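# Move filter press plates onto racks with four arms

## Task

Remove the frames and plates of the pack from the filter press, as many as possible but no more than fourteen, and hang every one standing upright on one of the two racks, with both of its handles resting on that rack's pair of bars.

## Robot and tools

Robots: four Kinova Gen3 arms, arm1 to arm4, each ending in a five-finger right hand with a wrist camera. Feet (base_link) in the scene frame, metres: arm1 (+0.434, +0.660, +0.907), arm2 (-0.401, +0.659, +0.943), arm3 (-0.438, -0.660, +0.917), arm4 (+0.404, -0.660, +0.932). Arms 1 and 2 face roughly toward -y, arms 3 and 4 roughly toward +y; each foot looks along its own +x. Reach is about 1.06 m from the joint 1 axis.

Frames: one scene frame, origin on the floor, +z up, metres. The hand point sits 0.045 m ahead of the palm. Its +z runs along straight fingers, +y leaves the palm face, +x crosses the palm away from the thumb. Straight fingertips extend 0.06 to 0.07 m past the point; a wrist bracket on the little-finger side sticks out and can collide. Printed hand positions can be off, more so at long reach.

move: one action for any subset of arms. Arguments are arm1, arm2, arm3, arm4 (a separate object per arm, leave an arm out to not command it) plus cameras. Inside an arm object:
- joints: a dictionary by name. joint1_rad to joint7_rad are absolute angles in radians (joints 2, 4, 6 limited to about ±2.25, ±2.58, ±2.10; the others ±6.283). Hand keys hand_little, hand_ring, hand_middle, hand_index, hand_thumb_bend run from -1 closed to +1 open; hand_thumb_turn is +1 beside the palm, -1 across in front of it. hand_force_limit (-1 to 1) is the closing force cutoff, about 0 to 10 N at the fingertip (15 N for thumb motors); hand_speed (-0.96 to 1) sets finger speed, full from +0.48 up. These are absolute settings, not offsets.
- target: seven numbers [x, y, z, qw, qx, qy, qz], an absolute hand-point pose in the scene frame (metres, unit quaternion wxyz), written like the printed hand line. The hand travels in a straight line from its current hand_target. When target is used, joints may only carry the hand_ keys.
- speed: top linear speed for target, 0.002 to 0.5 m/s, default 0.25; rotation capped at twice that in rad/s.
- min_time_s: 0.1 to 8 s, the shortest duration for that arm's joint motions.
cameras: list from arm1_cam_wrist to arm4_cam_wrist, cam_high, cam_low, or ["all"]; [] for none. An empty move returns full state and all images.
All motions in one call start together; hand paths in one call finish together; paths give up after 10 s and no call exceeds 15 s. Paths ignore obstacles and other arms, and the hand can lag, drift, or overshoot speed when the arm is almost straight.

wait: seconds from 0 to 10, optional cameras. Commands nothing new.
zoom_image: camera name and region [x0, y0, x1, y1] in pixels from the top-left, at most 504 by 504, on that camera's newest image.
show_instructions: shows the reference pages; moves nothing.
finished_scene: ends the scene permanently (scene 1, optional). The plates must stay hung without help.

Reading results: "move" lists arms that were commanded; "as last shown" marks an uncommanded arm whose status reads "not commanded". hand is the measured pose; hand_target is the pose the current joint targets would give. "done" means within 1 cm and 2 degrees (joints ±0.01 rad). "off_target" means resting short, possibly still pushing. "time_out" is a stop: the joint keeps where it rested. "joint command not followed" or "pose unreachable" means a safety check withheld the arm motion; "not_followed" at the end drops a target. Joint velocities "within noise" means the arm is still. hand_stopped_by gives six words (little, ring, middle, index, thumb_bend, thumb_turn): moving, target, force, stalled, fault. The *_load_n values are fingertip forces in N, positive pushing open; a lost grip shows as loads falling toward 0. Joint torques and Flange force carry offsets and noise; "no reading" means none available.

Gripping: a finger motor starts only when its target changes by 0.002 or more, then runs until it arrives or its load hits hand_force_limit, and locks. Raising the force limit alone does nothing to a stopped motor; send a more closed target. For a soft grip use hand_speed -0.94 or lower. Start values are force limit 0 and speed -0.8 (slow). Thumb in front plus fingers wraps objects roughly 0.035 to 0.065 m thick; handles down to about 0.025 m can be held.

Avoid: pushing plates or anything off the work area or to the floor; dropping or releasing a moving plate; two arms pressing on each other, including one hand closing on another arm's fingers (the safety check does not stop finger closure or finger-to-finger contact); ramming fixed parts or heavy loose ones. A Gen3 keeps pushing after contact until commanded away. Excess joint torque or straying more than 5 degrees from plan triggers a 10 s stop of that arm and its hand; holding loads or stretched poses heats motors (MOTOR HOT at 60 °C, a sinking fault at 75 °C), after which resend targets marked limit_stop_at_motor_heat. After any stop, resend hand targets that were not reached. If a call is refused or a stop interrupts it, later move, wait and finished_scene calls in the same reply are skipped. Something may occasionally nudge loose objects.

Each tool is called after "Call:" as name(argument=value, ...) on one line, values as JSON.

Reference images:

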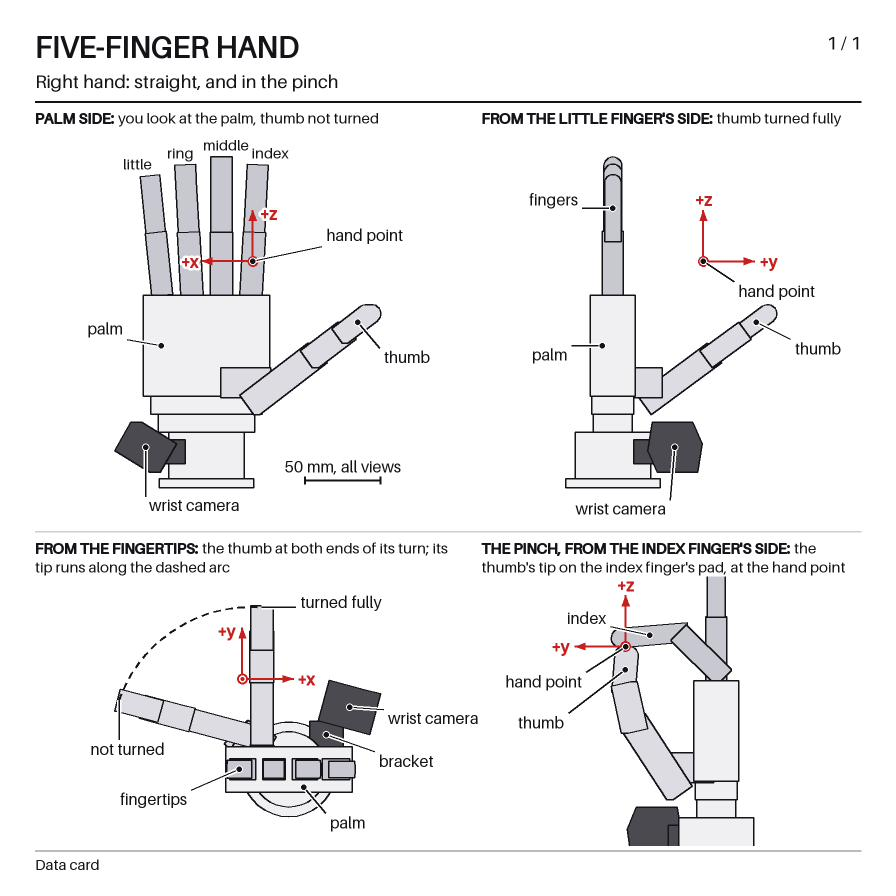

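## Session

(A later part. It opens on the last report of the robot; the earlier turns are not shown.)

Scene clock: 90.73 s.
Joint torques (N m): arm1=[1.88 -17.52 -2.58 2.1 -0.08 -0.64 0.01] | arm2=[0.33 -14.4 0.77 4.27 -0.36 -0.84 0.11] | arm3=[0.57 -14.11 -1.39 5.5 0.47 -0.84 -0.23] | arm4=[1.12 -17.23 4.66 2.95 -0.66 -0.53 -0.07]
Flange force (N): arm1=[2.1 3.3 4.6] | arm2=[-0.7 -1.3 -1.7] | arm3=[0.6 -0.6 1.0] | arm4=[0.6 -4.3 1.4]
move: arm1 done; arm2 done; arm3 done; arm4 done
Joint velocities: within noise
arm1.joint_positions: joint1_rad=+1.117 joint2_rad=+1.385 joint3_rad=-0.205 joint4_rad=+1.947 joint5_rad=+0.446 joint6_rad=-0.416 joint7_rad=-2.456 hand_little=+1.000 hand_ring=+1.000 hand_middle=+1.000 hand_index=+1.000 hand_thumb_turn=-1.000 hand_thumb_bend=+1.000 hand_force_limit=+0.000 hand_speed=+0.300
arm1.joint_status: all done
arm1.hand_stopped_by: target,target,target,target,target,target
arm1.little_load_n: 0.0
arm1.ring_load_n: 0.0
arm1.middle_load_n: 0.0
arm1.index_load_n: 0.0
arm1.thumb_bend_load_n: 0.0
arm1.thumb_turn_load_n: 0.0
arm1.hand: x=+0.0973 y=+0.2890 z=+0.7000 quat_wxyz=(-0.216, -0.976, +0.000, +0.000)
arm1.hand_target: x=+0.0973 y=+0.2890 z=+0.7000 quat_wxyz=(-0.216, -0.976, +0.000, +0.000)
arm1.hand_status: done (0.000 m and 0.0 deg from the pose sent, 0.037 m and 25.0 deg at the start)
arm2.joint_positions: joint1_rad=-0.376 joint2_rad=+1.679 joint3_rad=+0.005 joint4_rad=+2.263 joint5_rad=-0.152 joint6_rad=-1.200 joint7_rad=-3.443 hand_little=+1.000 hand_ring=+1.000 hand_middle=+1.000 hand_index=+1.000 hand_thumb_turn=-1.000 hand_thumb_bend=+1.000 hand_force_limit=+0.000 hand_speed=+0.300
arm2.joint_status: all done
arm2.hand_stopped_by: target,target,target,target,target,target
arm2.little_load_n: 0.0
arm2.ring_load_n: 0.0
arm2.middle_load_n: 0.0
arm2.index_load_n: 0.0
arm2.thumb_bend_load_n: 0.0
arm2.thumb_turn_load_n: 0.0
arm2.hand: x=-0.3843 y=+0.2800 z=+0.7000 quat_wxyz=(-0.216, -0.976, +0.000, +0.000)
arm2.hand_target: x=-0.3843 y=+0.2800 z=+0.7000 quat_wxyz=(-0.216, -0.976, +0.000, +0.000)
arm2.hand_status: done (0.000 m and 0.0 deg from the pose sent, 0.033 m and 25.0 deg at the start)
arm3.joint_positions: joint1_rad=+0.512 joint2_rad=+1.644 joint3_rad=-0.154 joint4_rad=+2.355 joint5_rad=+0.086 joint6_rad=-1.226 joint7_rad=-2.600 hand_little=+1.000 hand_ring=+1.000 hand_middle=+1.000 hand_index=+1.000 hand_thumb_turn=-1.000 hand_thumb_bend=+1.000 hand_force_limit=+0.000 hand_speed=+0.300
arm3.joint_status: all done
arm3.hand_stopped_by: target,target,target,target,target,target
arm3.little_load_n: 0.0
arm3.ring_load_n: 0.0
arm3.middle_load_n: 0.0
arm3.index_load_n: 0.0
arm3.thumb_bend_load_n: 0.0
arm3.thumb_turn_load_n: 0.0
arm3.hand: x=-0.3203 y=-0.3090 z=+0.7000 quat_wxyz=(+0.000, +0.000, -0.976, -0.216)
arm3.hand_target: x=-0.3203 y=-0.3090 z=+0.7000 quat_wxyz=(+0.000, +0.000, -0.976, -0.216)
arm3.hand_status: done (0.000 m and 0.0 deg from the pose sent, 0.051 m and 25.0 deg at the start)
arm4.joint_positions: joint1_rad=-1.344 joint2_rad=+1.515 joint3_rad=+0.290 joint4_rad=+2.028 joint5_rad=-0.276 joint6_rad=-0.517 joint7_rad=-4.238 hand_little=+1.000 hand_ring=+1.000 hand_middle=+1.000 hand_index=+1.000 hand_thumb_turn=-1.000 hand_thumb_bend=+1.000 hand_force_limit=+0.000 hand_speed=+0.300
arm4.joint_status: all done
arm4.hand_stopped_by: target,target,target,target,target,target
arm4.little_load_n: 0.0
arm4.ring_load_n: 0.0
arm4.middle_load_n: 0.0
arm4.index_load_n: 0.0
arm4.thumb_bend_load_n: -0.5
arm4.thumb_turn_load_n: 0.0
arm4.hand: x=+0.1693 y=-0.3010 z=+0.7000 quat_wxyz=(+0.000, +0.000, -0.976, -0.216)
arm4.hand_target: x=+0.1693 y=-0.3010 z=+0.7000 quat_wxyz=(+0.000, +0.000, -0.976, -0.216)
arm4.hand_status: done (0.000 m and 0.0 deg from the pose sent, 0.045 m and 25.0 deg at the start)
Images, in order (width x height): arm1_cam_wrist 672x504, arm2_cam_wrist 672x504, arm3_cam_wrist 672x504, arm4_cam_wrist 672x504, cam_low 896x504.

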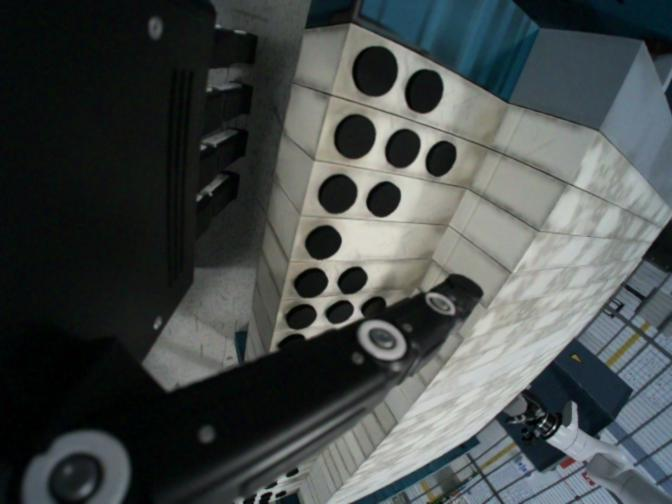

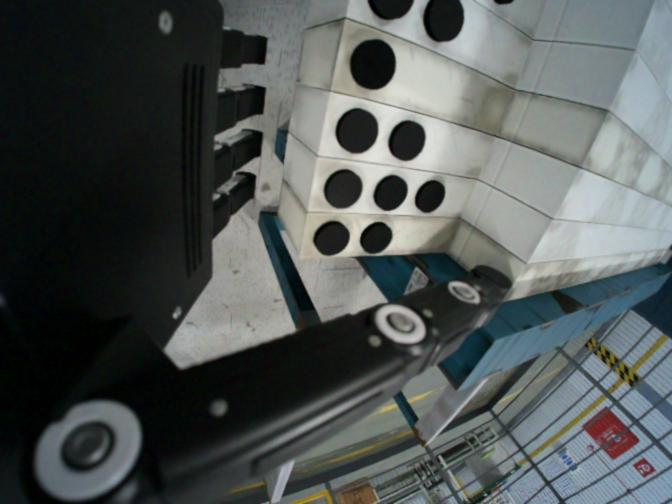

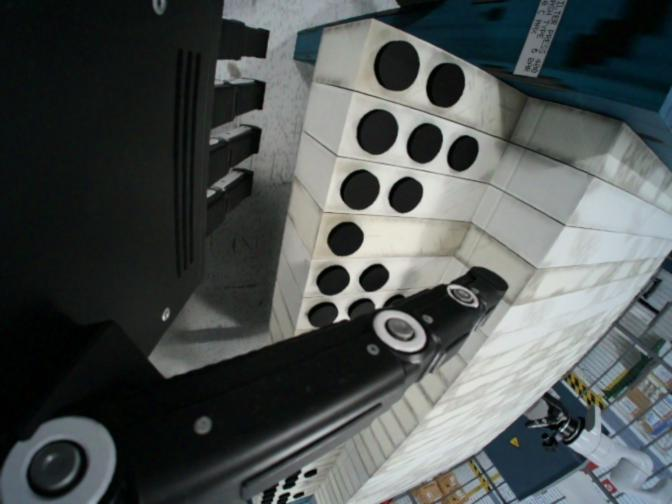

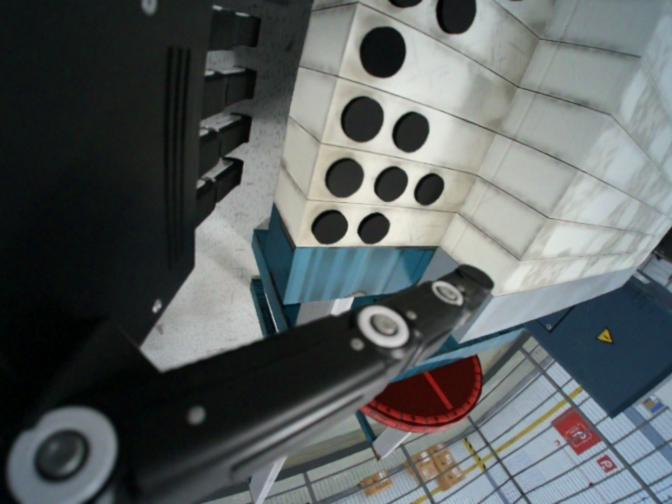

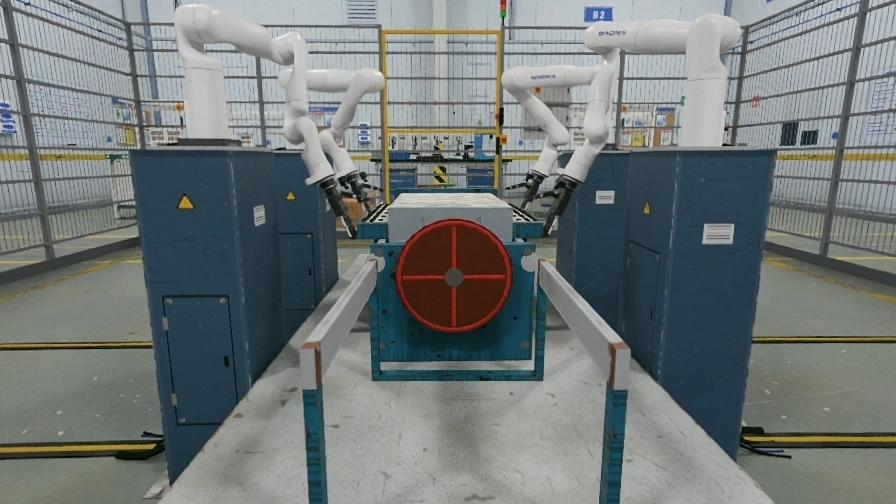

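Call:
move(arm1={"target": [0.0973, 0.289, 0.639, 0.2164, 0.9763, 0, 0], "speed": 0.2}, arm2={"target": [-0.3843, 0.280, 0.639, 0.2164, 0.9763, 0, 0], "speed": 0.2}, arm3={"target": [-0.3203, -0.309, 0.639, 0, 0, 0.9763, 0.2164], "speed": 0.2}, arm4={"target": [0.1693, -0.301, 0.639, 0, 0, 0.9763, 0.2164], "speed": 0.2}, cameras=["arm1_cam_wrist", "arm2_cam_wrist", "arm3_cam_wrist", "arm4_cam_wrist", "cam_low"])

Call:
zoom_image(camera="cam_low", region=[320, 130, 600, 290])

Scene clock: 92.60 s.
Joint torques (N m): arm1=[1.82 -17.58 -2.64 2.25 -0.08 -0.67 0.04] | arm2=[0.36 -14.24 0.58 4.05 -0.32 -0.85 0.14] | arm3=[28.22 58.23 33.38 37.39 -1.36 -2.28 -0.22] | arm4=[1.12 -17.18 4.68 3.06 -0.65 -0.52 -0.1]
Flange force (N): arm1=[1.9 3.1 4.0] | arm2=[-0.9 -0.9 -1.7] | arm3=[8.4 252.2 49.1] | arm4=[0.5 -4.2 1.2]
move: arm1 done; arm2 done; arm3 done; arm4 done
TORQUE WARNING: arm3's joint2_rad reached its warning level (56.7 N m). A warning alone does not stop the arm.
Joint velocities: within noise
arm1.joint_positions: joint1_rad=+1.115 joint2_rad=+1.534 joint3_rad=-0.191 joint4_rad=+1.823 joint5_rad=+0.462 joint6_rad=-0.438 joint7_rad=-2.442 hand_little=+1.000 hand_ring=+1.000 hand_middle=+1.000 hand_index=+1.000 hand_thumb_turn=-1.000 hand_thumb_bend=+1.000 hand_force_limit=+0.000 hand_speed=+0.300
arm1.joint_status: not commanded
arm1.hand_stopped_by: target,target,target,target,target,target
arm1.little_load_n: 0.0
arm1.ring_load_n: 0.0
arm1.middle_load_n: 0.0
arm1.index_load_n: 0.0
arm1.thumb_bend_load_n: 0.0
arm1.thumb_turn_load_n: 0.0
arm1.hand: x=+0.0973 y=+0.2890 z=+0.6390 quat_wxyz=(-0.216, -0.976, +0.000, +0.000)
arm1.hand_target: x=+0.0973 y=+0.2890 z=+0.6390 quat_wxyz=(-0.216, -0.976, +0.000, +0.000)
arm1.hand_status: done (0.000 m and 0.0 deg from the pose sent, 0.061 m and 0.0 deg at the start)
arm2.joint_positions: joint1_rad=-0.377 joint2_rad=+1.806 joint3_rad=+0.002 joint4_rad=+2.098 joint5_rad=-0.158 joint6_rad=-1.163 joint7_rad=-3.436 hand_little=+1.000 hand_ring=+1.000 hand_middle=+1.000 hand_index=+1.000 hand_thumb_turn=-1.000 hand_thumb_bend=+1.000 hand_force_limit=+0.000 hand_speed=+0.300
arm2.joint_status: not commanded
arm2.hand_stopped_by: target,target,target,target,target,target
arm2.little_load_n: 0.0
arm2.ring_load_n: 0.0
arm2.middle_load_n: 0.0
arm2.index_load_n: 0.0
arm2.thumb_bend_load_n: 0.0
arm2.thumb_turn_load_n: 0.0
arm2.hand: x=-0.3843 y=+0.2800 z=+0.6390 quat_wxyz=(-0.216, -0.976, +0.000, +0.000)
arm2.hand_target: x=-0.3843 y=+0.2800 z=+0.6390 quat_wxyz=(-0.216, -0.976, +0.000, +0.000)
arm2.hand_status: done (0.000 m and 0.0 deg from the pose sent, 0.061 m and 0.0 deg at the start)
arm3.joint_positions: joint1_rad=+0.516 joint2_rad=+1.767 joint3_rad=-0.137 joint4_rad=+2.193 joint5_rad=+0.115 joint6_rad=-1.190 joint7_rad=-2.602 hand_little=+1.000 hand_ring=+1.000 hand_middle=+1.000 hand_index=+1.000 hand_thumb_turn=-1.000 hand_thumb_bend=+1.000 hand_force_limit=+0.000 hand_speed=+0.300
arm3.joint_status: not commanded
arm3.hand_stopped_by: target,target,target,target,target,target
arm3.little_load_n: 0.0
arm3.ring_load_n: 0.0
arm3.middle_load_n: 0.0
arm3.index_load_n: 0.0
arm3.thumb_bend_load_n: 0.0
arm3.thumb_turn_load_n: 0.0
arm3.hand: x=-0.3190 y=-0.3068 z=+0.6405 quat_wxyz=(-0.001, +0.000, -0.976, -0.218)
arm3.hand_target: x=-0.3203 y=-0.3090 z=+0.6390 quat_wxyz=(+0.000, +0.000, -0.976, -0.216)
arm3.hand_status: done (0.003 m and 0.3 deg from the pose sent, 0.061 m and 0.0 deg at the start)
arm4.joint_positions: joint1_rad=-1.348 joint2_rad=+1.660 joint3_rad=+0.277 joint4_rad=+1.888 joint5_rad=-0.314 joint6_rad=-0.514 joint7_rad=-4.247 hand_little=+1.000 hand_ring=+1.000 hand_middle=+1.000 hand_index=+1.000 hand_thumb_turn=-1.000 hand_thumb_bend=+1.000 hand_force_limit=+0.000 hand_speed=+0.300
arm4.joint_status: not commanded
arm4.hand_stopped_by: target,target,target,target,target,target
arm4.little_load_n: 0.0
arm4.ring_load_n: 0.0
arm4.middle_load_n: 0.0
arm4.index_load_n: 0.0
arm4.thumb_bend_load_n: 0.0
arm4.thumb_turn_load_n: 0.0
arm4.hand: x=+0.1693 y=-0.3010 z=+0.6390 quat_wxyz=(+0.000, +0.000, -0.976, -0.216)
arm4.hand_target: x=+0.1693 y=-0.3010 z=+0.6390 quat_wxyz=(+0.000, +0.000, -0.976, -0.216)
arm4.hand_status: done (0.000 m and 0.0 deg from the pose sent, 0.061 m and 0.0 deg at the start)
Images, in order (width x height): arm1_cam_wrist 672x504, arm2_cam_wrist 672x504, arm3_cam_wrist 672x504, arm4_cam_wrist 672x504, cam_low 896x504.

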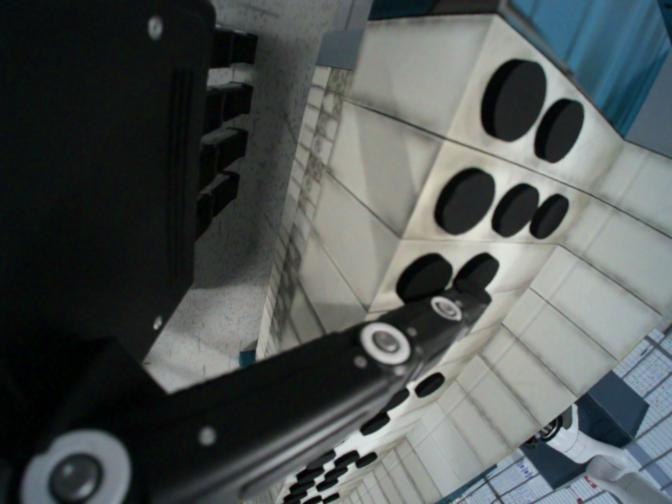

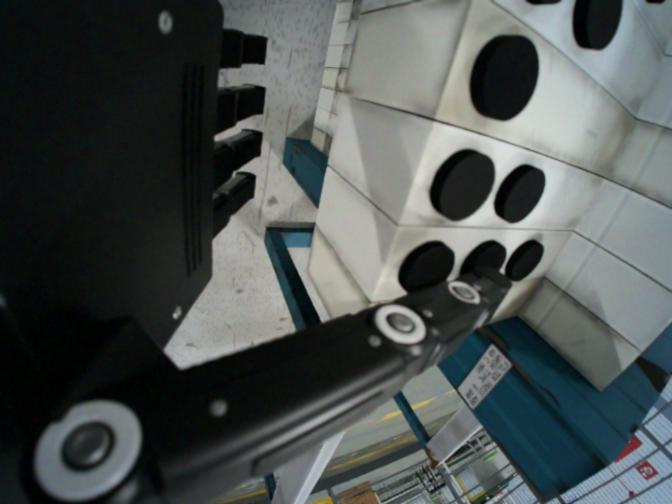

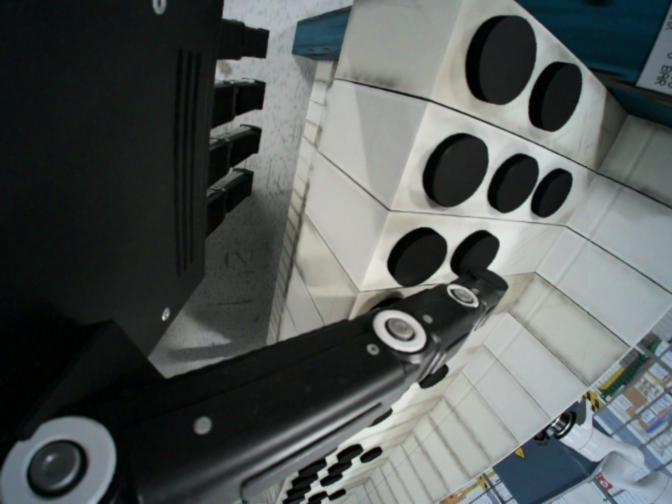

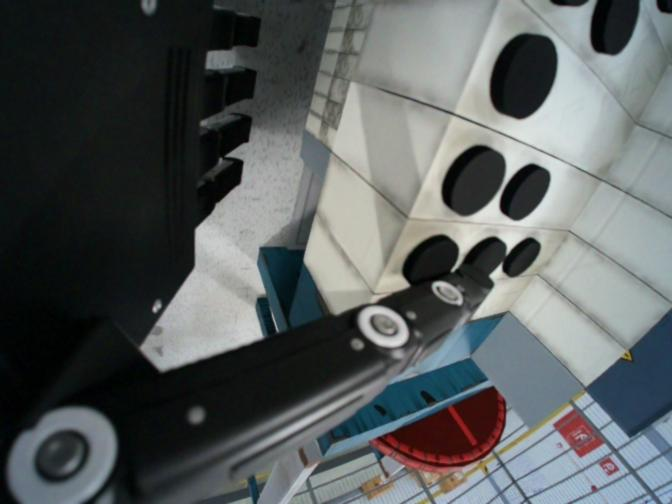

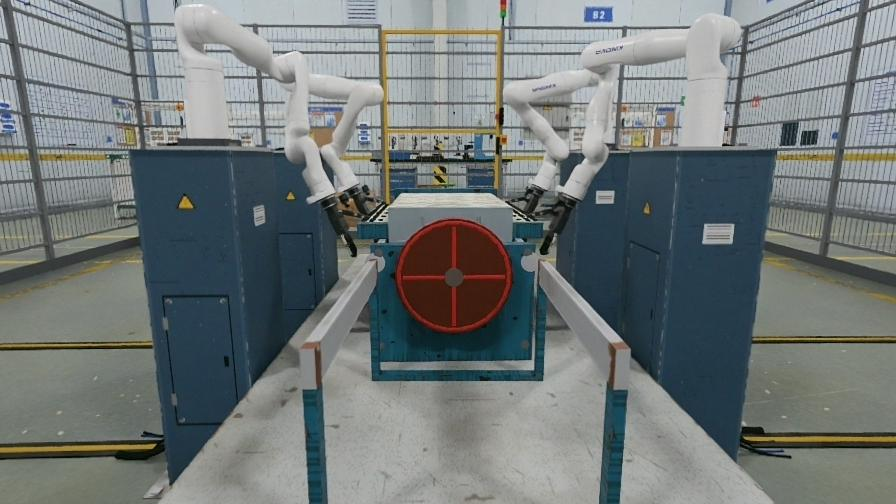

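Scaled by 1.800 from the camera's image (finer frame: 1280x720).

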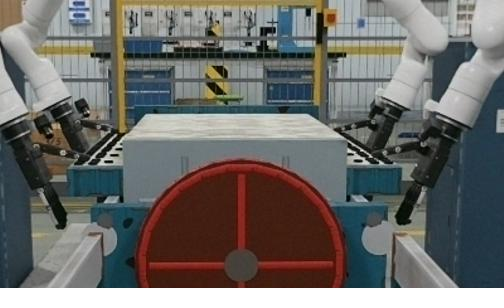

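Call:
move(arm3={"target": [-0.3203, -0.300, 0.68, 0, 0, 0.9763, 0.2164], "speed": 0.25}, cameras=["arm1_cam_wrist", "arm2_cam_wrist", "arm3_cam_wrist", "arm4_cam_wrist", "cam_high"])

Call:
zoom_image(camera="arm1_cam_wrist", region=[250, 0, 600, 350])

Call:
zoom_image(camera="cam_high", region=[480, 200, 630, 350])

Scene clock: 94.60 s.
Joint torques (N m): arm1=[1.87 -17.54 -2.62 2.29 -0.14 -0.63 0.03] | arm2=[0.36 -14.16 0.73 3.98 -0.36 -0.89 0.15] | arm3=[0.57 -14.21 -1.5 5.24 0.44 -0.82 -0.26] | arm4=[1.14 -17.17 4.69 3.09 -0.65 -0.52 -0.08]
Flange force (N): arm1=[1.9 3.2 4.0] | arm2=[-0.6 -0.7 -2.0] | arm3=[0.5 -0.5 0.8] | arm4=[0.6 -4.3 1.2]
move: arm3 done
TORQUE WARNING: arm3's joint2_rad reached its warning level (56.7 N m). A warning alone does not stop the arm.
Joint velocities: within noise
arm1, arm2, arm4: as last shown
arm2.thumb_bend_load_n: -0.5
arm3.joint_positions: joint1_rad=+0.503 joint2_rad=+1.669 joint3_rad=-0.157 joint4_rad=+2.288 joint5_rad=+0.083 joint6_rad=-1.186 joint7_rad=-2.605 hand_little=+1.000 hand_ring=+1.000 hand_middle=+1.000 hand_index=+1.000 hand_thumb_turn=-1.000 hand_thumb_bend=+1.000 hand_force_limit=+0.000 hand_speed=+0.300
arm3.joint_status: not commanded
arm3.hand_stopped_by: target,target,target,target,target,target
arm3.little_load_n: 0.0
arm3.ring_load_n: 0.0
arm3.middle_load_n: 0.0
arm3.index_load_n: 0.0
arm3.thumb_bend_load_n: 0.0
arm3.thumb_turn_load_n: 0.0
arm3.hand: x=-0.3203 y=-0.3000 z=+0.6800 quat_wxyz=(+0.000, +0.000, -0.976, -0.216)
arm3.hand_target: x=-0.3203 y=-0.3000 z=+0.6800 quat_wxyz=(+0.000, +0.000, -0.976, -0.216)
arm3.hand_status: done (0.000 m and 0.0 deg from the pose sent, 0.040 m and 0.3 deg at the start)
Images, in order (width x height): arm1_cam_wrist 672x504, arm2_cam_wrist 672x504, arm3_cam_wrist 672x504, arm4_cam_wrist 672x504, cam_high 896x504.

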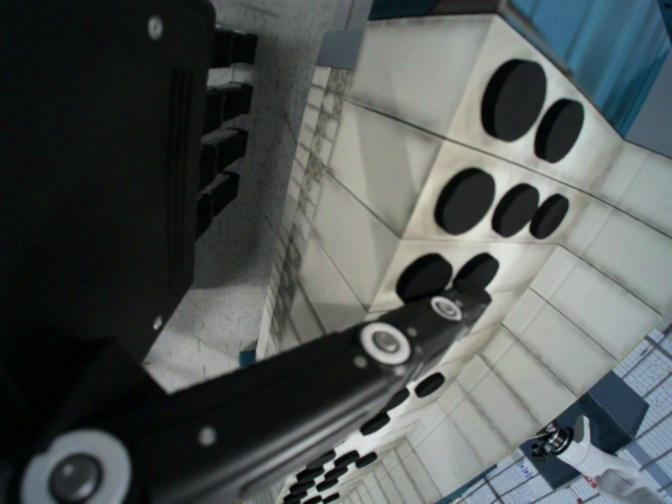

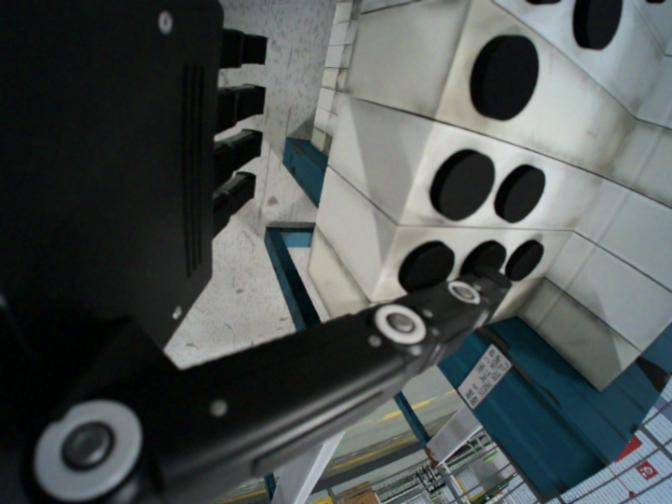

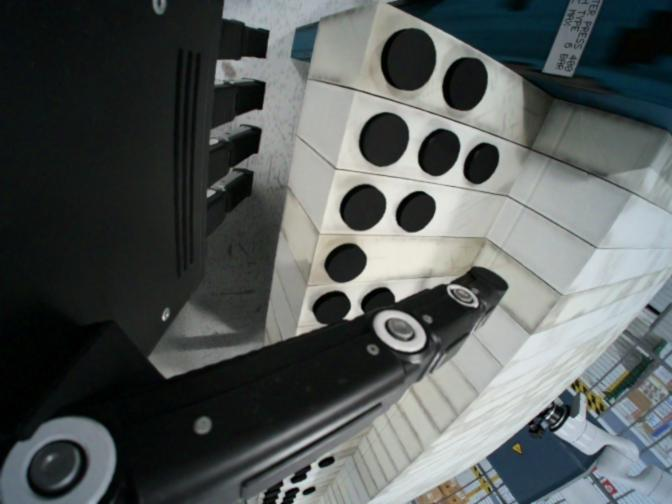

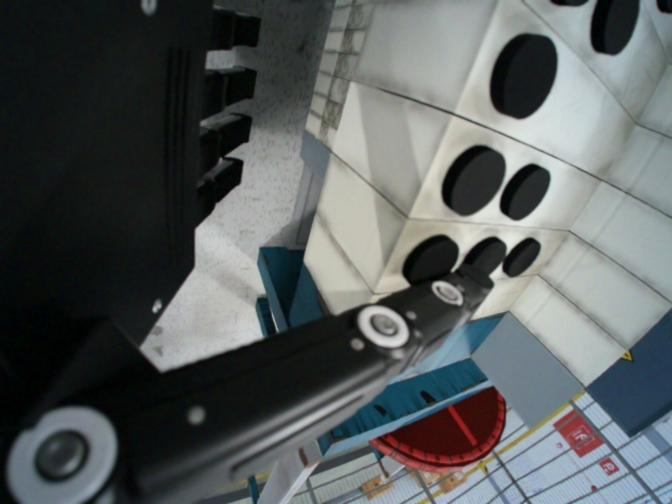

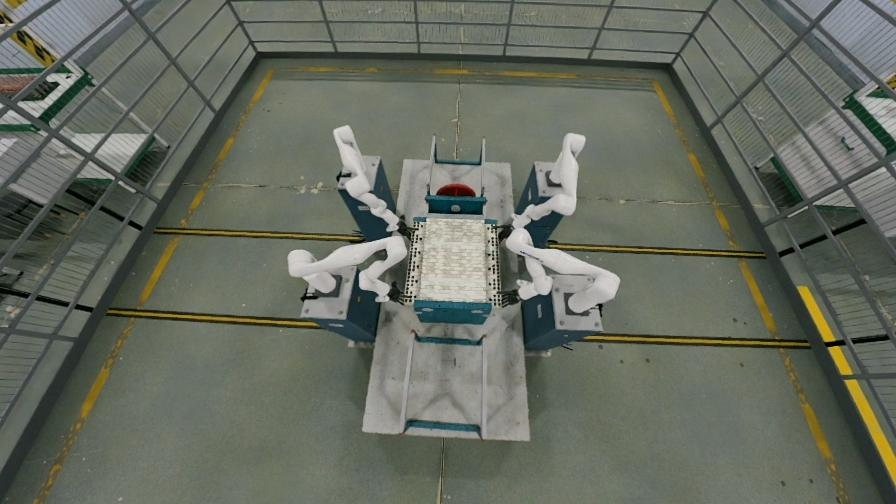

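Scaled by 1.440 from the camera's image (finer frame: 960x720).

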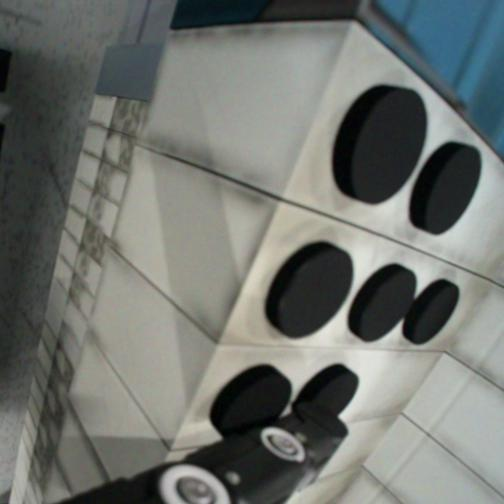

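Scaled by 3.360 from the camera's image (finer frame: 1280x720).

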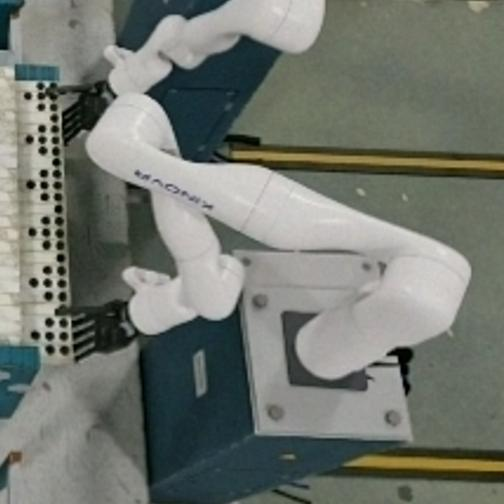

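Call:
move(arm1={"target": [0.0973, 0.265, 0.639, 0.2164, 0.9763, 0, 0], "speed": 0.1, "joints": {"hand_little": 0.19, "hand_ring": 0.19, "hand_middle": 0.19, "hand_index": 0.19}}, arm2={"target": [-0.3843, 0.256, 0.639, 0.2164, 0.9763, 0, 0], "speed": 0.1, "joints": {"hand_little": 0.19, "hand_ring": 0.19, "hand_middle": 0.19, "hand_index": 0.19}}, arm3={"target": [-0.3203, -0.296, 0.639, 0, 0, 0.9763, 0.2164], "speed": 0.15}, arm4={"target": [0.1693, -0.277, 0.639, 0, 0, 0.9763, 0.2164], "speed": 0.1, "joints": {"hand_little": 0.19, "hand_ring": 0.19, "hand_middle": 0.19, "hand_index": 0.19}}, cameras=["arm1_cam_wrist", "arm2_cam_wrist", "arm3_cam_wrist", "arm4_cam_wrist", "cam_low"])

Call:
zoom_image(camera="cam_low", region=[320, 130, 600, 290])

Scene clock: 98.73 s.
Joint torques (N m): arm1=[1.84 -17.92 -2.62 2 -0.13 -0.6 0.05] | arm2=[0.4 -14.76 0.75 3.51 -0.35 -0.89 0.1] | arm3=[0.64 -14.27 -1.49 5.1 0.34 -0.82 -0.27] | arm4=[1.15 -17.52 4.83 2.73 -0.67 -0.53 -0.09]
Flange force (N): arm1=[1.8 3.3 4.3] | arm2=[-0.6 -0.6 -1.9] | arm3=[0.5 -0.6 1.0] | arm4=[0.8 -4.0 1.2]
move: arm1 done; arm2 done; arm3 done; arm4 done
Joint velocities: within noise
arm1.joint_positions: joint1_rad=+1.070 joint2_rad=+1.531 joint3_rad=-0.207 joint4_rad=+1.786 joint5_rad=+0.432 joint6_rad=-0.407 joint7_rad=-2.460 hand_little=+0.190 hand_ring=+0.190 hand_middle=+0.190 hand_index=+0.190 hand_thumb_turn=-1.000 hand_thumb_bend=+1.000 hand_force_limit=+0.000 hand_speed=+0.300
arm1.joint_status: all done
arm1.hand_stopped_by: target,target,target,target,target,target
arm1.little_load_n: 0.0
arm1.ring_load_n: 0.0
arm1.middle_load_n: 0.0
arm1.index_load_n: 0.0
arm1.thumb_bend_load_n: 0.5
arm1.thumb_turn_load_n: 0.0
arm1.hand: x=+0.0973 y=+0.2650 z=+0.6390 quat_wxyz=(-0.216, -0.976, +0.000, +0.000)
arm1.hand_target: x=+0.0973 y=+0.2650 z=+0.6390 quat_wxyz=(-0.216, -0.976, +0.000, +0.000)
arm1.hand_status: done (0.000 m and 0.0 deg from the pose sent, 0.024 m and 0.0 deg at the start)
arm2.joint_positions: joint1_rad=-0.361 joint2_rad=+1.766 joint3_rad=+0.023 joint4_rad=+2.056 joint5_rad=-0.138 joint6_rad=-1.081 joint7_rad=-3.430 hand_little=+0.190 hand_ring=+0.190 hand_middle=+0.190 hand_index=+0.190 hand_thumb_turn=-1.000 hand_thumb_bend=+1.000 hand_force_limit=+0.000 hand_speed=+0.300
arm2.joint_status: all done
arm2.hand_stopped_by: target,target,target,target,target,target
arm2.little_load_n: 0.0
arm2.ring_load_n: 0.0
arm2.middle_load_n: 0.0
arm2.index_load_n: 0.0
arm2.thumb_bend_load_n: 0.0
arm2.thumb_turn_load_n: 0.0
arm2.hand: x=-0.3843 y=+0.2560 z=+0.6390 quat_wxyz=(-0.216, -0.976, +0.000, +0.000)
arm2.hand_target: x=-0.3843 y=+0.2560 z=+0.6390 quat_wxyz=(-0.216, -0.976, +0.000, +0.000)
arm2.hand_status: done (0.000 m and 0.0 deg from the pose sent, 0.024 m and 0.0 deg at the start)
arm3.joint_positions: joint1_rad=+0.501 joint2_rad=+1.748 joint3_rad=-0.150 joint4_rad=+2.173 joint5_rad=+0.097 joint6_rad=-1.150 joint7_rad=-2.608 hand_little=+1.000 hand_ring=+1.000 hand_middle=+1.000 hand_index=+1.000 hand_thumb_turn=-1.000 hand_thumb_bend=+1.000 hand_force_limit=+0.000 hand_speed=+0.300
arm3.joint_status: not commanded
arm3.hand_stopped_by: target,target,target,target,target,target
arm3.little_load_n: 0.0
arm3.ring_load_n: 0.0
arm3.middle_load_n: 0.0
arm3.index_load_n: 0.0
arm3.thumb_bend_load_n: 0.0
arm3.thumb_turn_load_n: 0.0
arm3.hand: x=-0.3203 y=-0.2960 z=+0.6390 quat_wxyz=(+0.000, +0.000, -0.976, -0.216)
arm3.hand_target: x=-0.3203 y=-0.2960 z=+0.6390 quat_wxyz=(+0.000, +0.000, -0.976, -0.216)
arm3.hand_status: done (0.000 m and 0.0 deg from the pose sent, 0.041 m and 0.0 deg at the start)
arm4.joint_positions: joint1_rad=-1.293 joint2_rad=+1.654 joint3_rad=+0.297 joint4_rad=+1.854 joint5_rad=-0.272 joint6_rad=-0.491 joint7_rad=-4.231 hand_little=+0.190 hand_ring=+0.190 hand_middle=+0.190 hand_index=+0.190 hand_thumb_turn=-1.000 hand_thumb_bend=+1.000 hand_force_limit=+0.000 hand_speed=+0.300
arm4.joint_status: all done
arm4.hand_stopped_by: target,target,target,target,target,target
arm4.little_load_n: 0.0
arm4.ring_load_n: 0.0
arm4.middle_load_n: 0.0
arm4.index_load_n: 0.0
arm4.thumb_bend_load_n: 0.0
arm4.thumb_turn_load_n: 0.0
arm4.hand: x=+0.1693 y=-0.2770 z=+0.6390 quat_wxyz=(+0.000, +0.000, -0.976, -0.216)
arm4.hand_target: x=+0.1693 y=-0.2770 z=+0.6390 quat_wxyz=(+0.000, +0.000, -0.976, -0.216)
arm4.hand_status: done (0.000 m and 0.0 deg from the pose sent, 0.024 m and 0.0 deg at the start)
Images, in order (width x height): arm1_cam_wrist 672x504, arm2_cam_wrist 672x504, arm3_cam_wrist 672x504, arm4_cam_wrist 672x504, cam_low 896x504.

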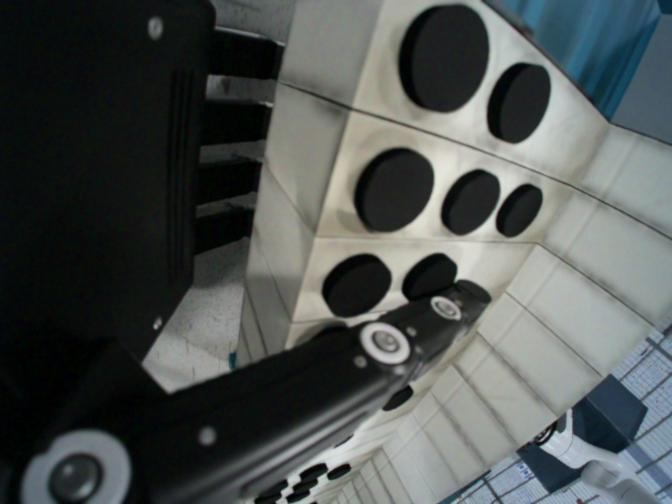

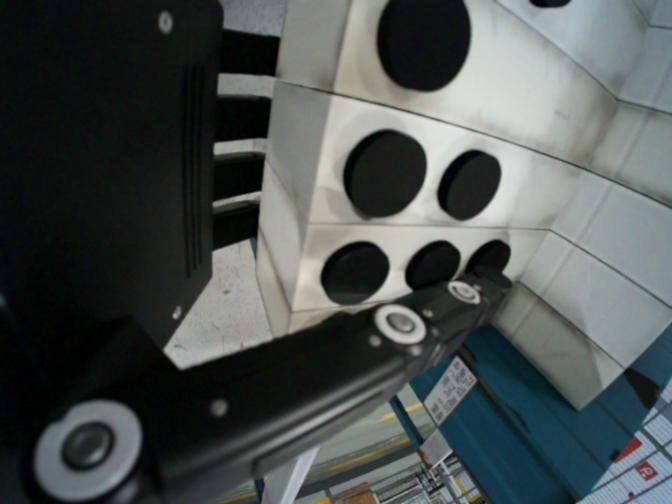

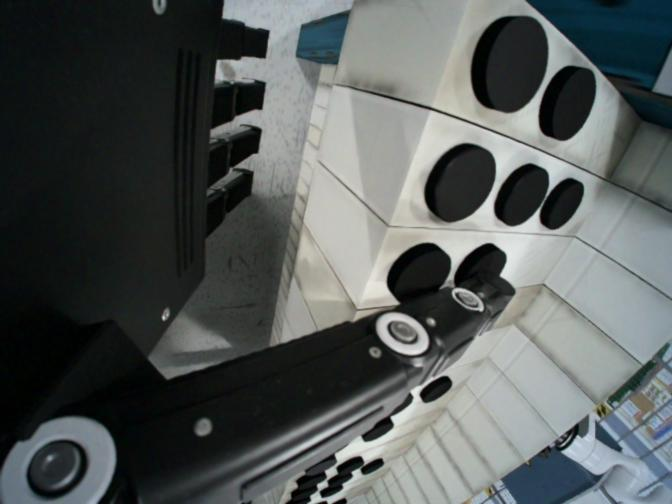

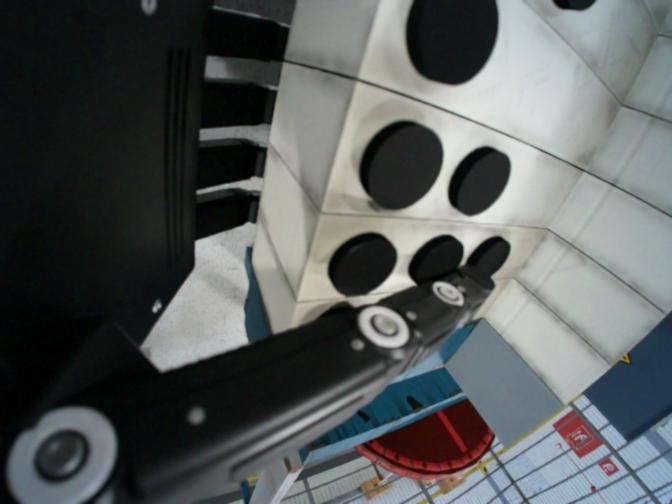

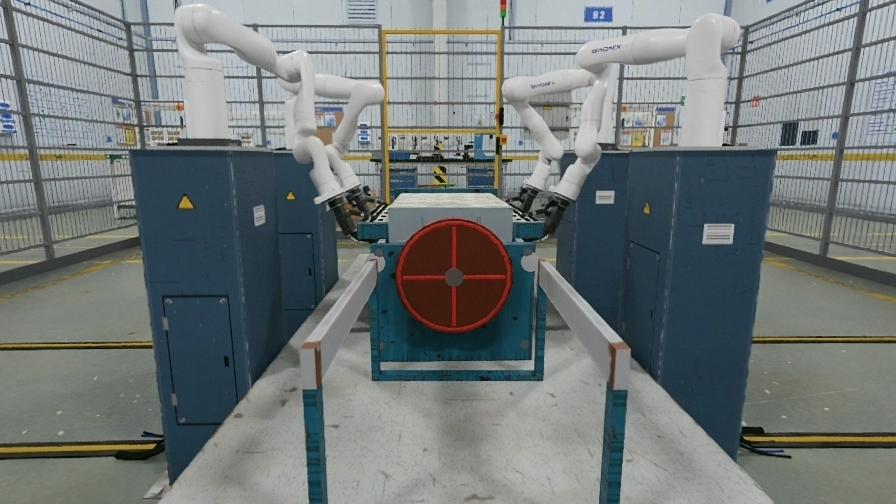

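Scaled by 1.800 from the camera's image (finer frame: 1280x720).

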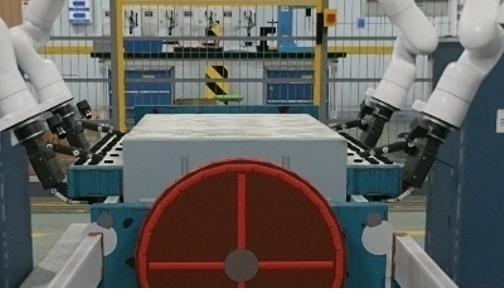

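Call:
zoom_image(camera="arm1_cam_wrist", region=[190, 0, 370, 270])

Call:
zoom_image(camera="arm4_cam_wrist", region=[190, 0, 370, 270])

Call:
zoom_image(camera="arm2_cam_wrist", region=[190, 0, 370, 270])

Scaled by 1.867 from the camera's image (finer frame: 960x720).

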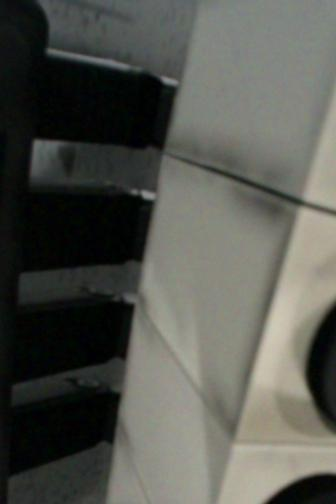

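Scaled by 1.867 from the camera's image (finer frame: 960x720).

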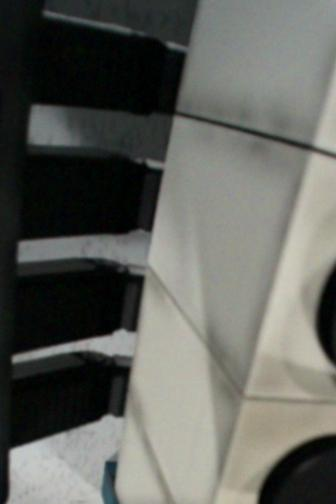

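Scaled by 1.867 from the camera's image (finer frame: 960x720).

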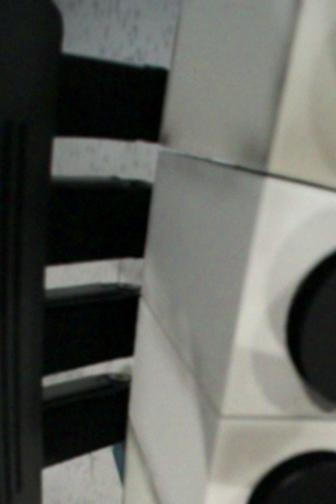

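Call:
move(arm1={"target": [0.0949, 0.265, 0.639, 0.2164, 0.9763, 0, 0], "speed": 0.1}, arm2={"target": [-0.3888, 0.256, 0.639, 0.2164, 0.9763, 0, 0], "speed": 0.1}, arm3={"target": [-0.3178, -0.285, 0.639, 0, 0, 0.9763, 0.2164], "speed": 0.1, "joints": {"hand_little": 0.19, "hand_ring": 0.19, "hand_middle": 0.19, "hand_index": 0.19}}, arm4={"target": [0.1718, -0.277, 0.639, 0, 0, 0.9763, 0.2164], "speed": 0.1}, cameras=["arm1_cam_wrist", "arm2_cam_wrist", "arm3_cam_wrist", "arm4_cam_wrist"])

Call:
zoom_image(camera="arm3_cam_wrist", region=[190, 0, 370, 270])

Call:
zoom_image(camera="arm4_cam_wrist", region=[190, 0, 370, 270])

Call:
zoom_image(camera="arm2_cam_wrist", region=[190, 0, 370, 270])

Call:
zoom_image(camera="arm1_cam_wrist", region=[190, 0, 370, 270])

Scene clock: 105.20 s.
Joint torques (N m): arm1=[1.84 -18 -2.68 1.9 -0.09 -0.63 0] | arm2=[0.33 -14.92 0.77 3.6 -0.34 -0.87 0.14] | arm3=[0.57 -14.56 -1.45 4.87 0.37 -0.83 -0.23] | arm4=[1.11 -17.46 4.83 2.81 -0.66 -0.52 -0.08]
Flange force (N): arm1=[2.1 3.3 4.2] | arm2=[-0.8 -1.0 -1.5] | arm3=[0.6 -0.4 1.1] | arm4=[0.8 -3.9 1.3]
move: arm1 done; arm2 done; arm3 done; arm4 done
Joint velocities: within noise
arm1.joint_positions: joint1_rad=+1.075 joint2_rad=+1.530 joint3_rad=-0.209 joint4_rad=+1.780 joint5_rad=+0.437 joint6_rad=-0.399 joint7_rad=-2.461 hand_little=+0.190 hand_ring=+0.190 hand_middle=+0.190 hand_index=+0.190 hand_thumb_turn=-1.000 hand_thumb_bend=+1.000 hand_force_limit=+0.000 hand_speed=+0.300
arm1.joint_status: not commanded
arm1.hand_stopped_by: target,target,target,target,target,target
arm1.little_load_n: 0.0
arm1.ring_load_n: 0.0
arm1.middle_load_n: 0.0
arm1.index_load_n: 0.0
arm1.thumb_bend_load_n: 0.0
arm1.thumb_turn_load_n: 0.0
arm1.hand: x=+0.0949 y=+0.2650 z=+0.6390 quat_wxyz=(-0.216, -0.976, +0.000, +0.000)
arm1.hand_target: x=+0.0949 y=+0.2650 z=+0.6390 quat_wxyz=(-0.216, -0.976, +0.000, +0.000)
arm1.hand_status: done (0.000 m and 0.0 deg from the pose sent, 0.002 m and 0.0 deg at the start)
arm2.joint_positions: joint1_rad=-0.351 joint2_rad=+1.769 joint3_rad=+0.030 joint4_rad=+2.058 joint5_rad=-0.127 joint6_rad=-1.086 joint7_rad=-3.431 hand_little=+0.190 hand_ring=+0.190 hand_middle=+0.190 hand_index=+0.190 hand_thumb_turn=-1.000 hand_thumb_bend=+1.000 hand_force_limit=+0.000 hand_speed=+0.300
arm2.joint_status: not commanded
arm2.hand_stopped_by: target,target,target,target,target,target
arm2.little_load_n: 0.0
arm2.ring_load_n: 0.0
arm2.middle_load_n: 0.0
arm2.index_load_n: 0.0
arm2.thumb_bend_load_n: 0.0
arm2.thumb_turn_load_n: 0.0
arm2.hand: x=-0.3888 y=+0.2560 z=+0.6390 quat_wxyz=(-0.216, -0.976, +0.000, +0.000)
arm2.hand_target: x=-0.3888 y=+0.2560 z=+0.6390 quat_wxyz=(-0.216, -0.976, +0.000, +0.000)
arm2.hand_status: done (0.000 m and 0.0 deg from the pose sent, 0.004 m and 0.0 deg at the start)
arm3.joint_positions: joint1_rad=+0.494 joint2_rad=+1.728 joint3_rad=-0.156 joint4_rad=+2.153 joint5_rad=+0.088 joint6_rad=-1.110 joint7_rad=-2.614 hand_little=+0.190 hand_ring=+0.190 hand_middle=+0.190 hand_index=+0.190 hand_thumb_turn=-1.000 hand_thumb_bend=+1.000 hand_force_limit=+0.000 hand_speed=+0.300
arm3.joint_status: all done
arm3.hand_stopped_by: target,target,target,target,target,target
arm3.little_load_n: 0.0
arm3.ring_load_n: 0.0
arm3.middle_load_n: 0.0
arm3.index_load_n: 0.0
arm3.thumb_bend_load_n: -0.5
arm3.thumb_turn_load_n: 0.0
arm3.hand: x=-0.3178 y=-0.2850 z=+0.6390 quat_wxyz=(+0.000, +0.000, -0.976, -0.216)
arm3.hand_target: x=-0.3178 y=-0.2850 z=+0.6390 quat_wxyz=(+0.000, +0.000, -0.976, -0.216)
arm3.hand_status: done (0.000 m and 0.0 deg from the pose sent, 0.011 m and 0.0 deg at the start)
arm4.joint_positions: joint1_rad=-1.290 joint2_rad=+1.656 joint3_rad=+0.296 joint4_rad=+1.859 joint5_rad=-0.269 joint6_rad=-0.499 joint7_rad=-4.231 hand_little=+0.190 hand_ring=+0.190 hand_middle=+0.190 hand_index=+0.190 hand_thumb_turn=-1.000 hand_thumb_bend=+1.000 hand_force_limit=+0.000 hand_speed=+0.300
arm4.joint_status: not commanded
arm4.hand_stopped_by: target,target,target,target,target,target
arm4.little_load_n: 0.0
arm4.ring_load_n: 0.0
arm4.middle_load_n: 0.5
arm4.index_load_n: 0.0
arm4.thumb_bend_load_n: 0.0
arm4.thumb_turn_load_n: 0.0
arm4.hand: x=+0.1718 y=-0.2770 z=+0.6390 quat_wxyz=(+0.000, +0.000, -0.976, -0.216)
arm4.hand_target: x=+0.1718 y=-0.2770 z=+0.6390 quat_wxyz=(+0.000, +0.000, -0.976, -0.216)
arm4.hand_status: done (0.000 m and 0.0 deg from the pose sent, 0.003 m and 0.0 deg at the start)
Images, in order (width x height): arm1_cam_wrist 672x504, arm2_cam_wrist 672x504, arm3_cam_wrist 672x504, arm4_cam_wrist 672x504.

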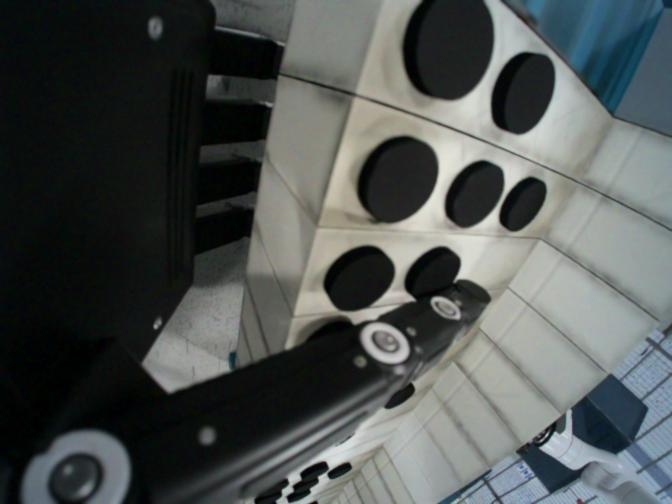

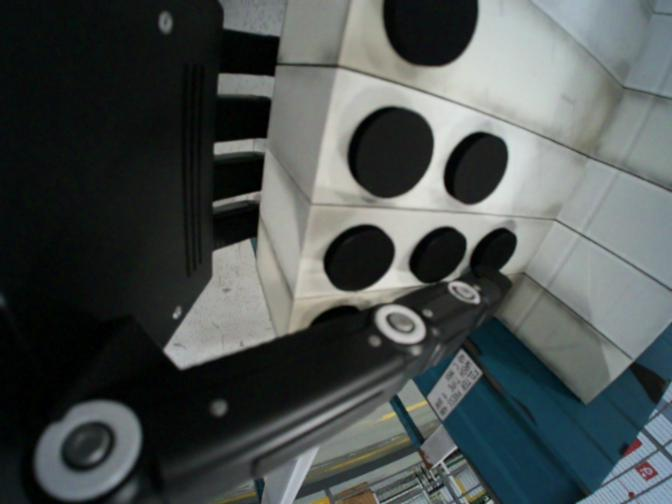

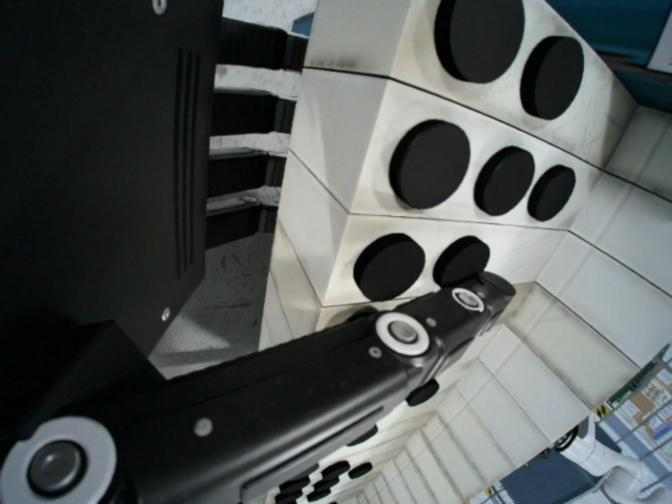

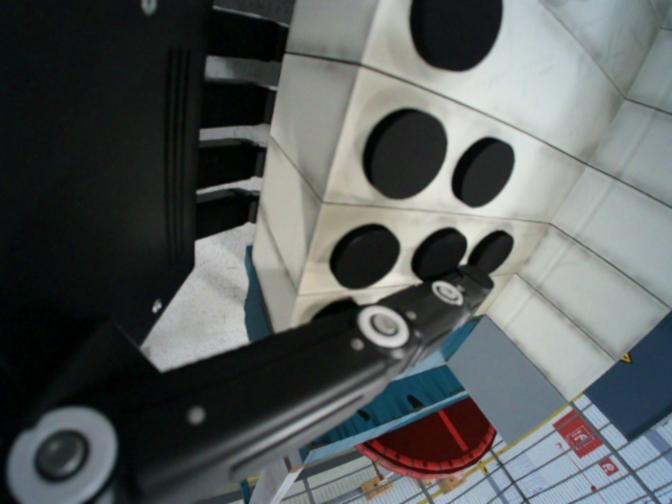

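Scaled by 1.867 from the camera's image (finer frame: 960x720).

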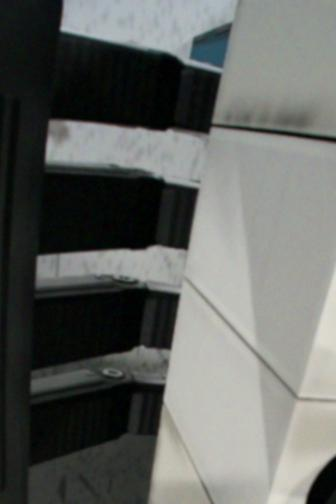

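Scaled by 1.867 from the camera's image (finer frame: 960x720).

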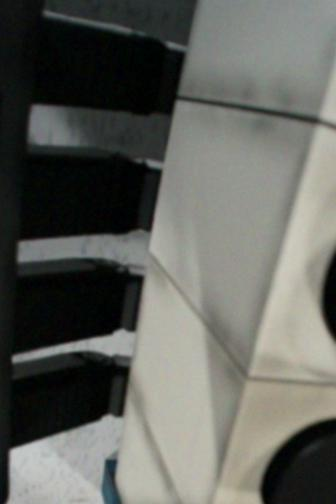

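Scaled by 1.867 from the camera's image (finer frame: 960x720).

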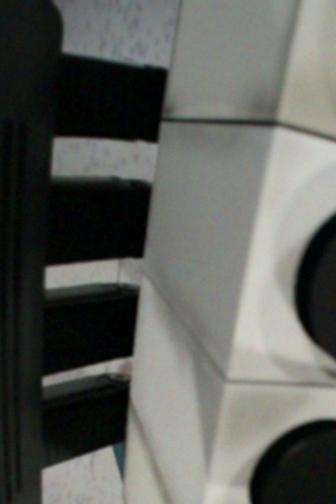

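Scaled by 1.867 from the camera's image (finer frame: 960x720).

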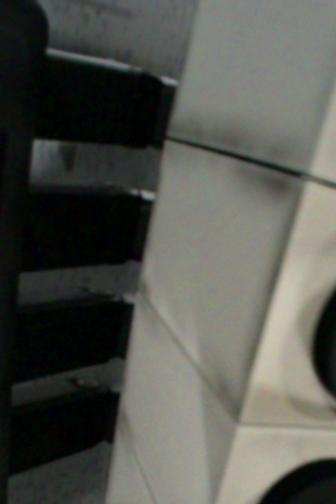

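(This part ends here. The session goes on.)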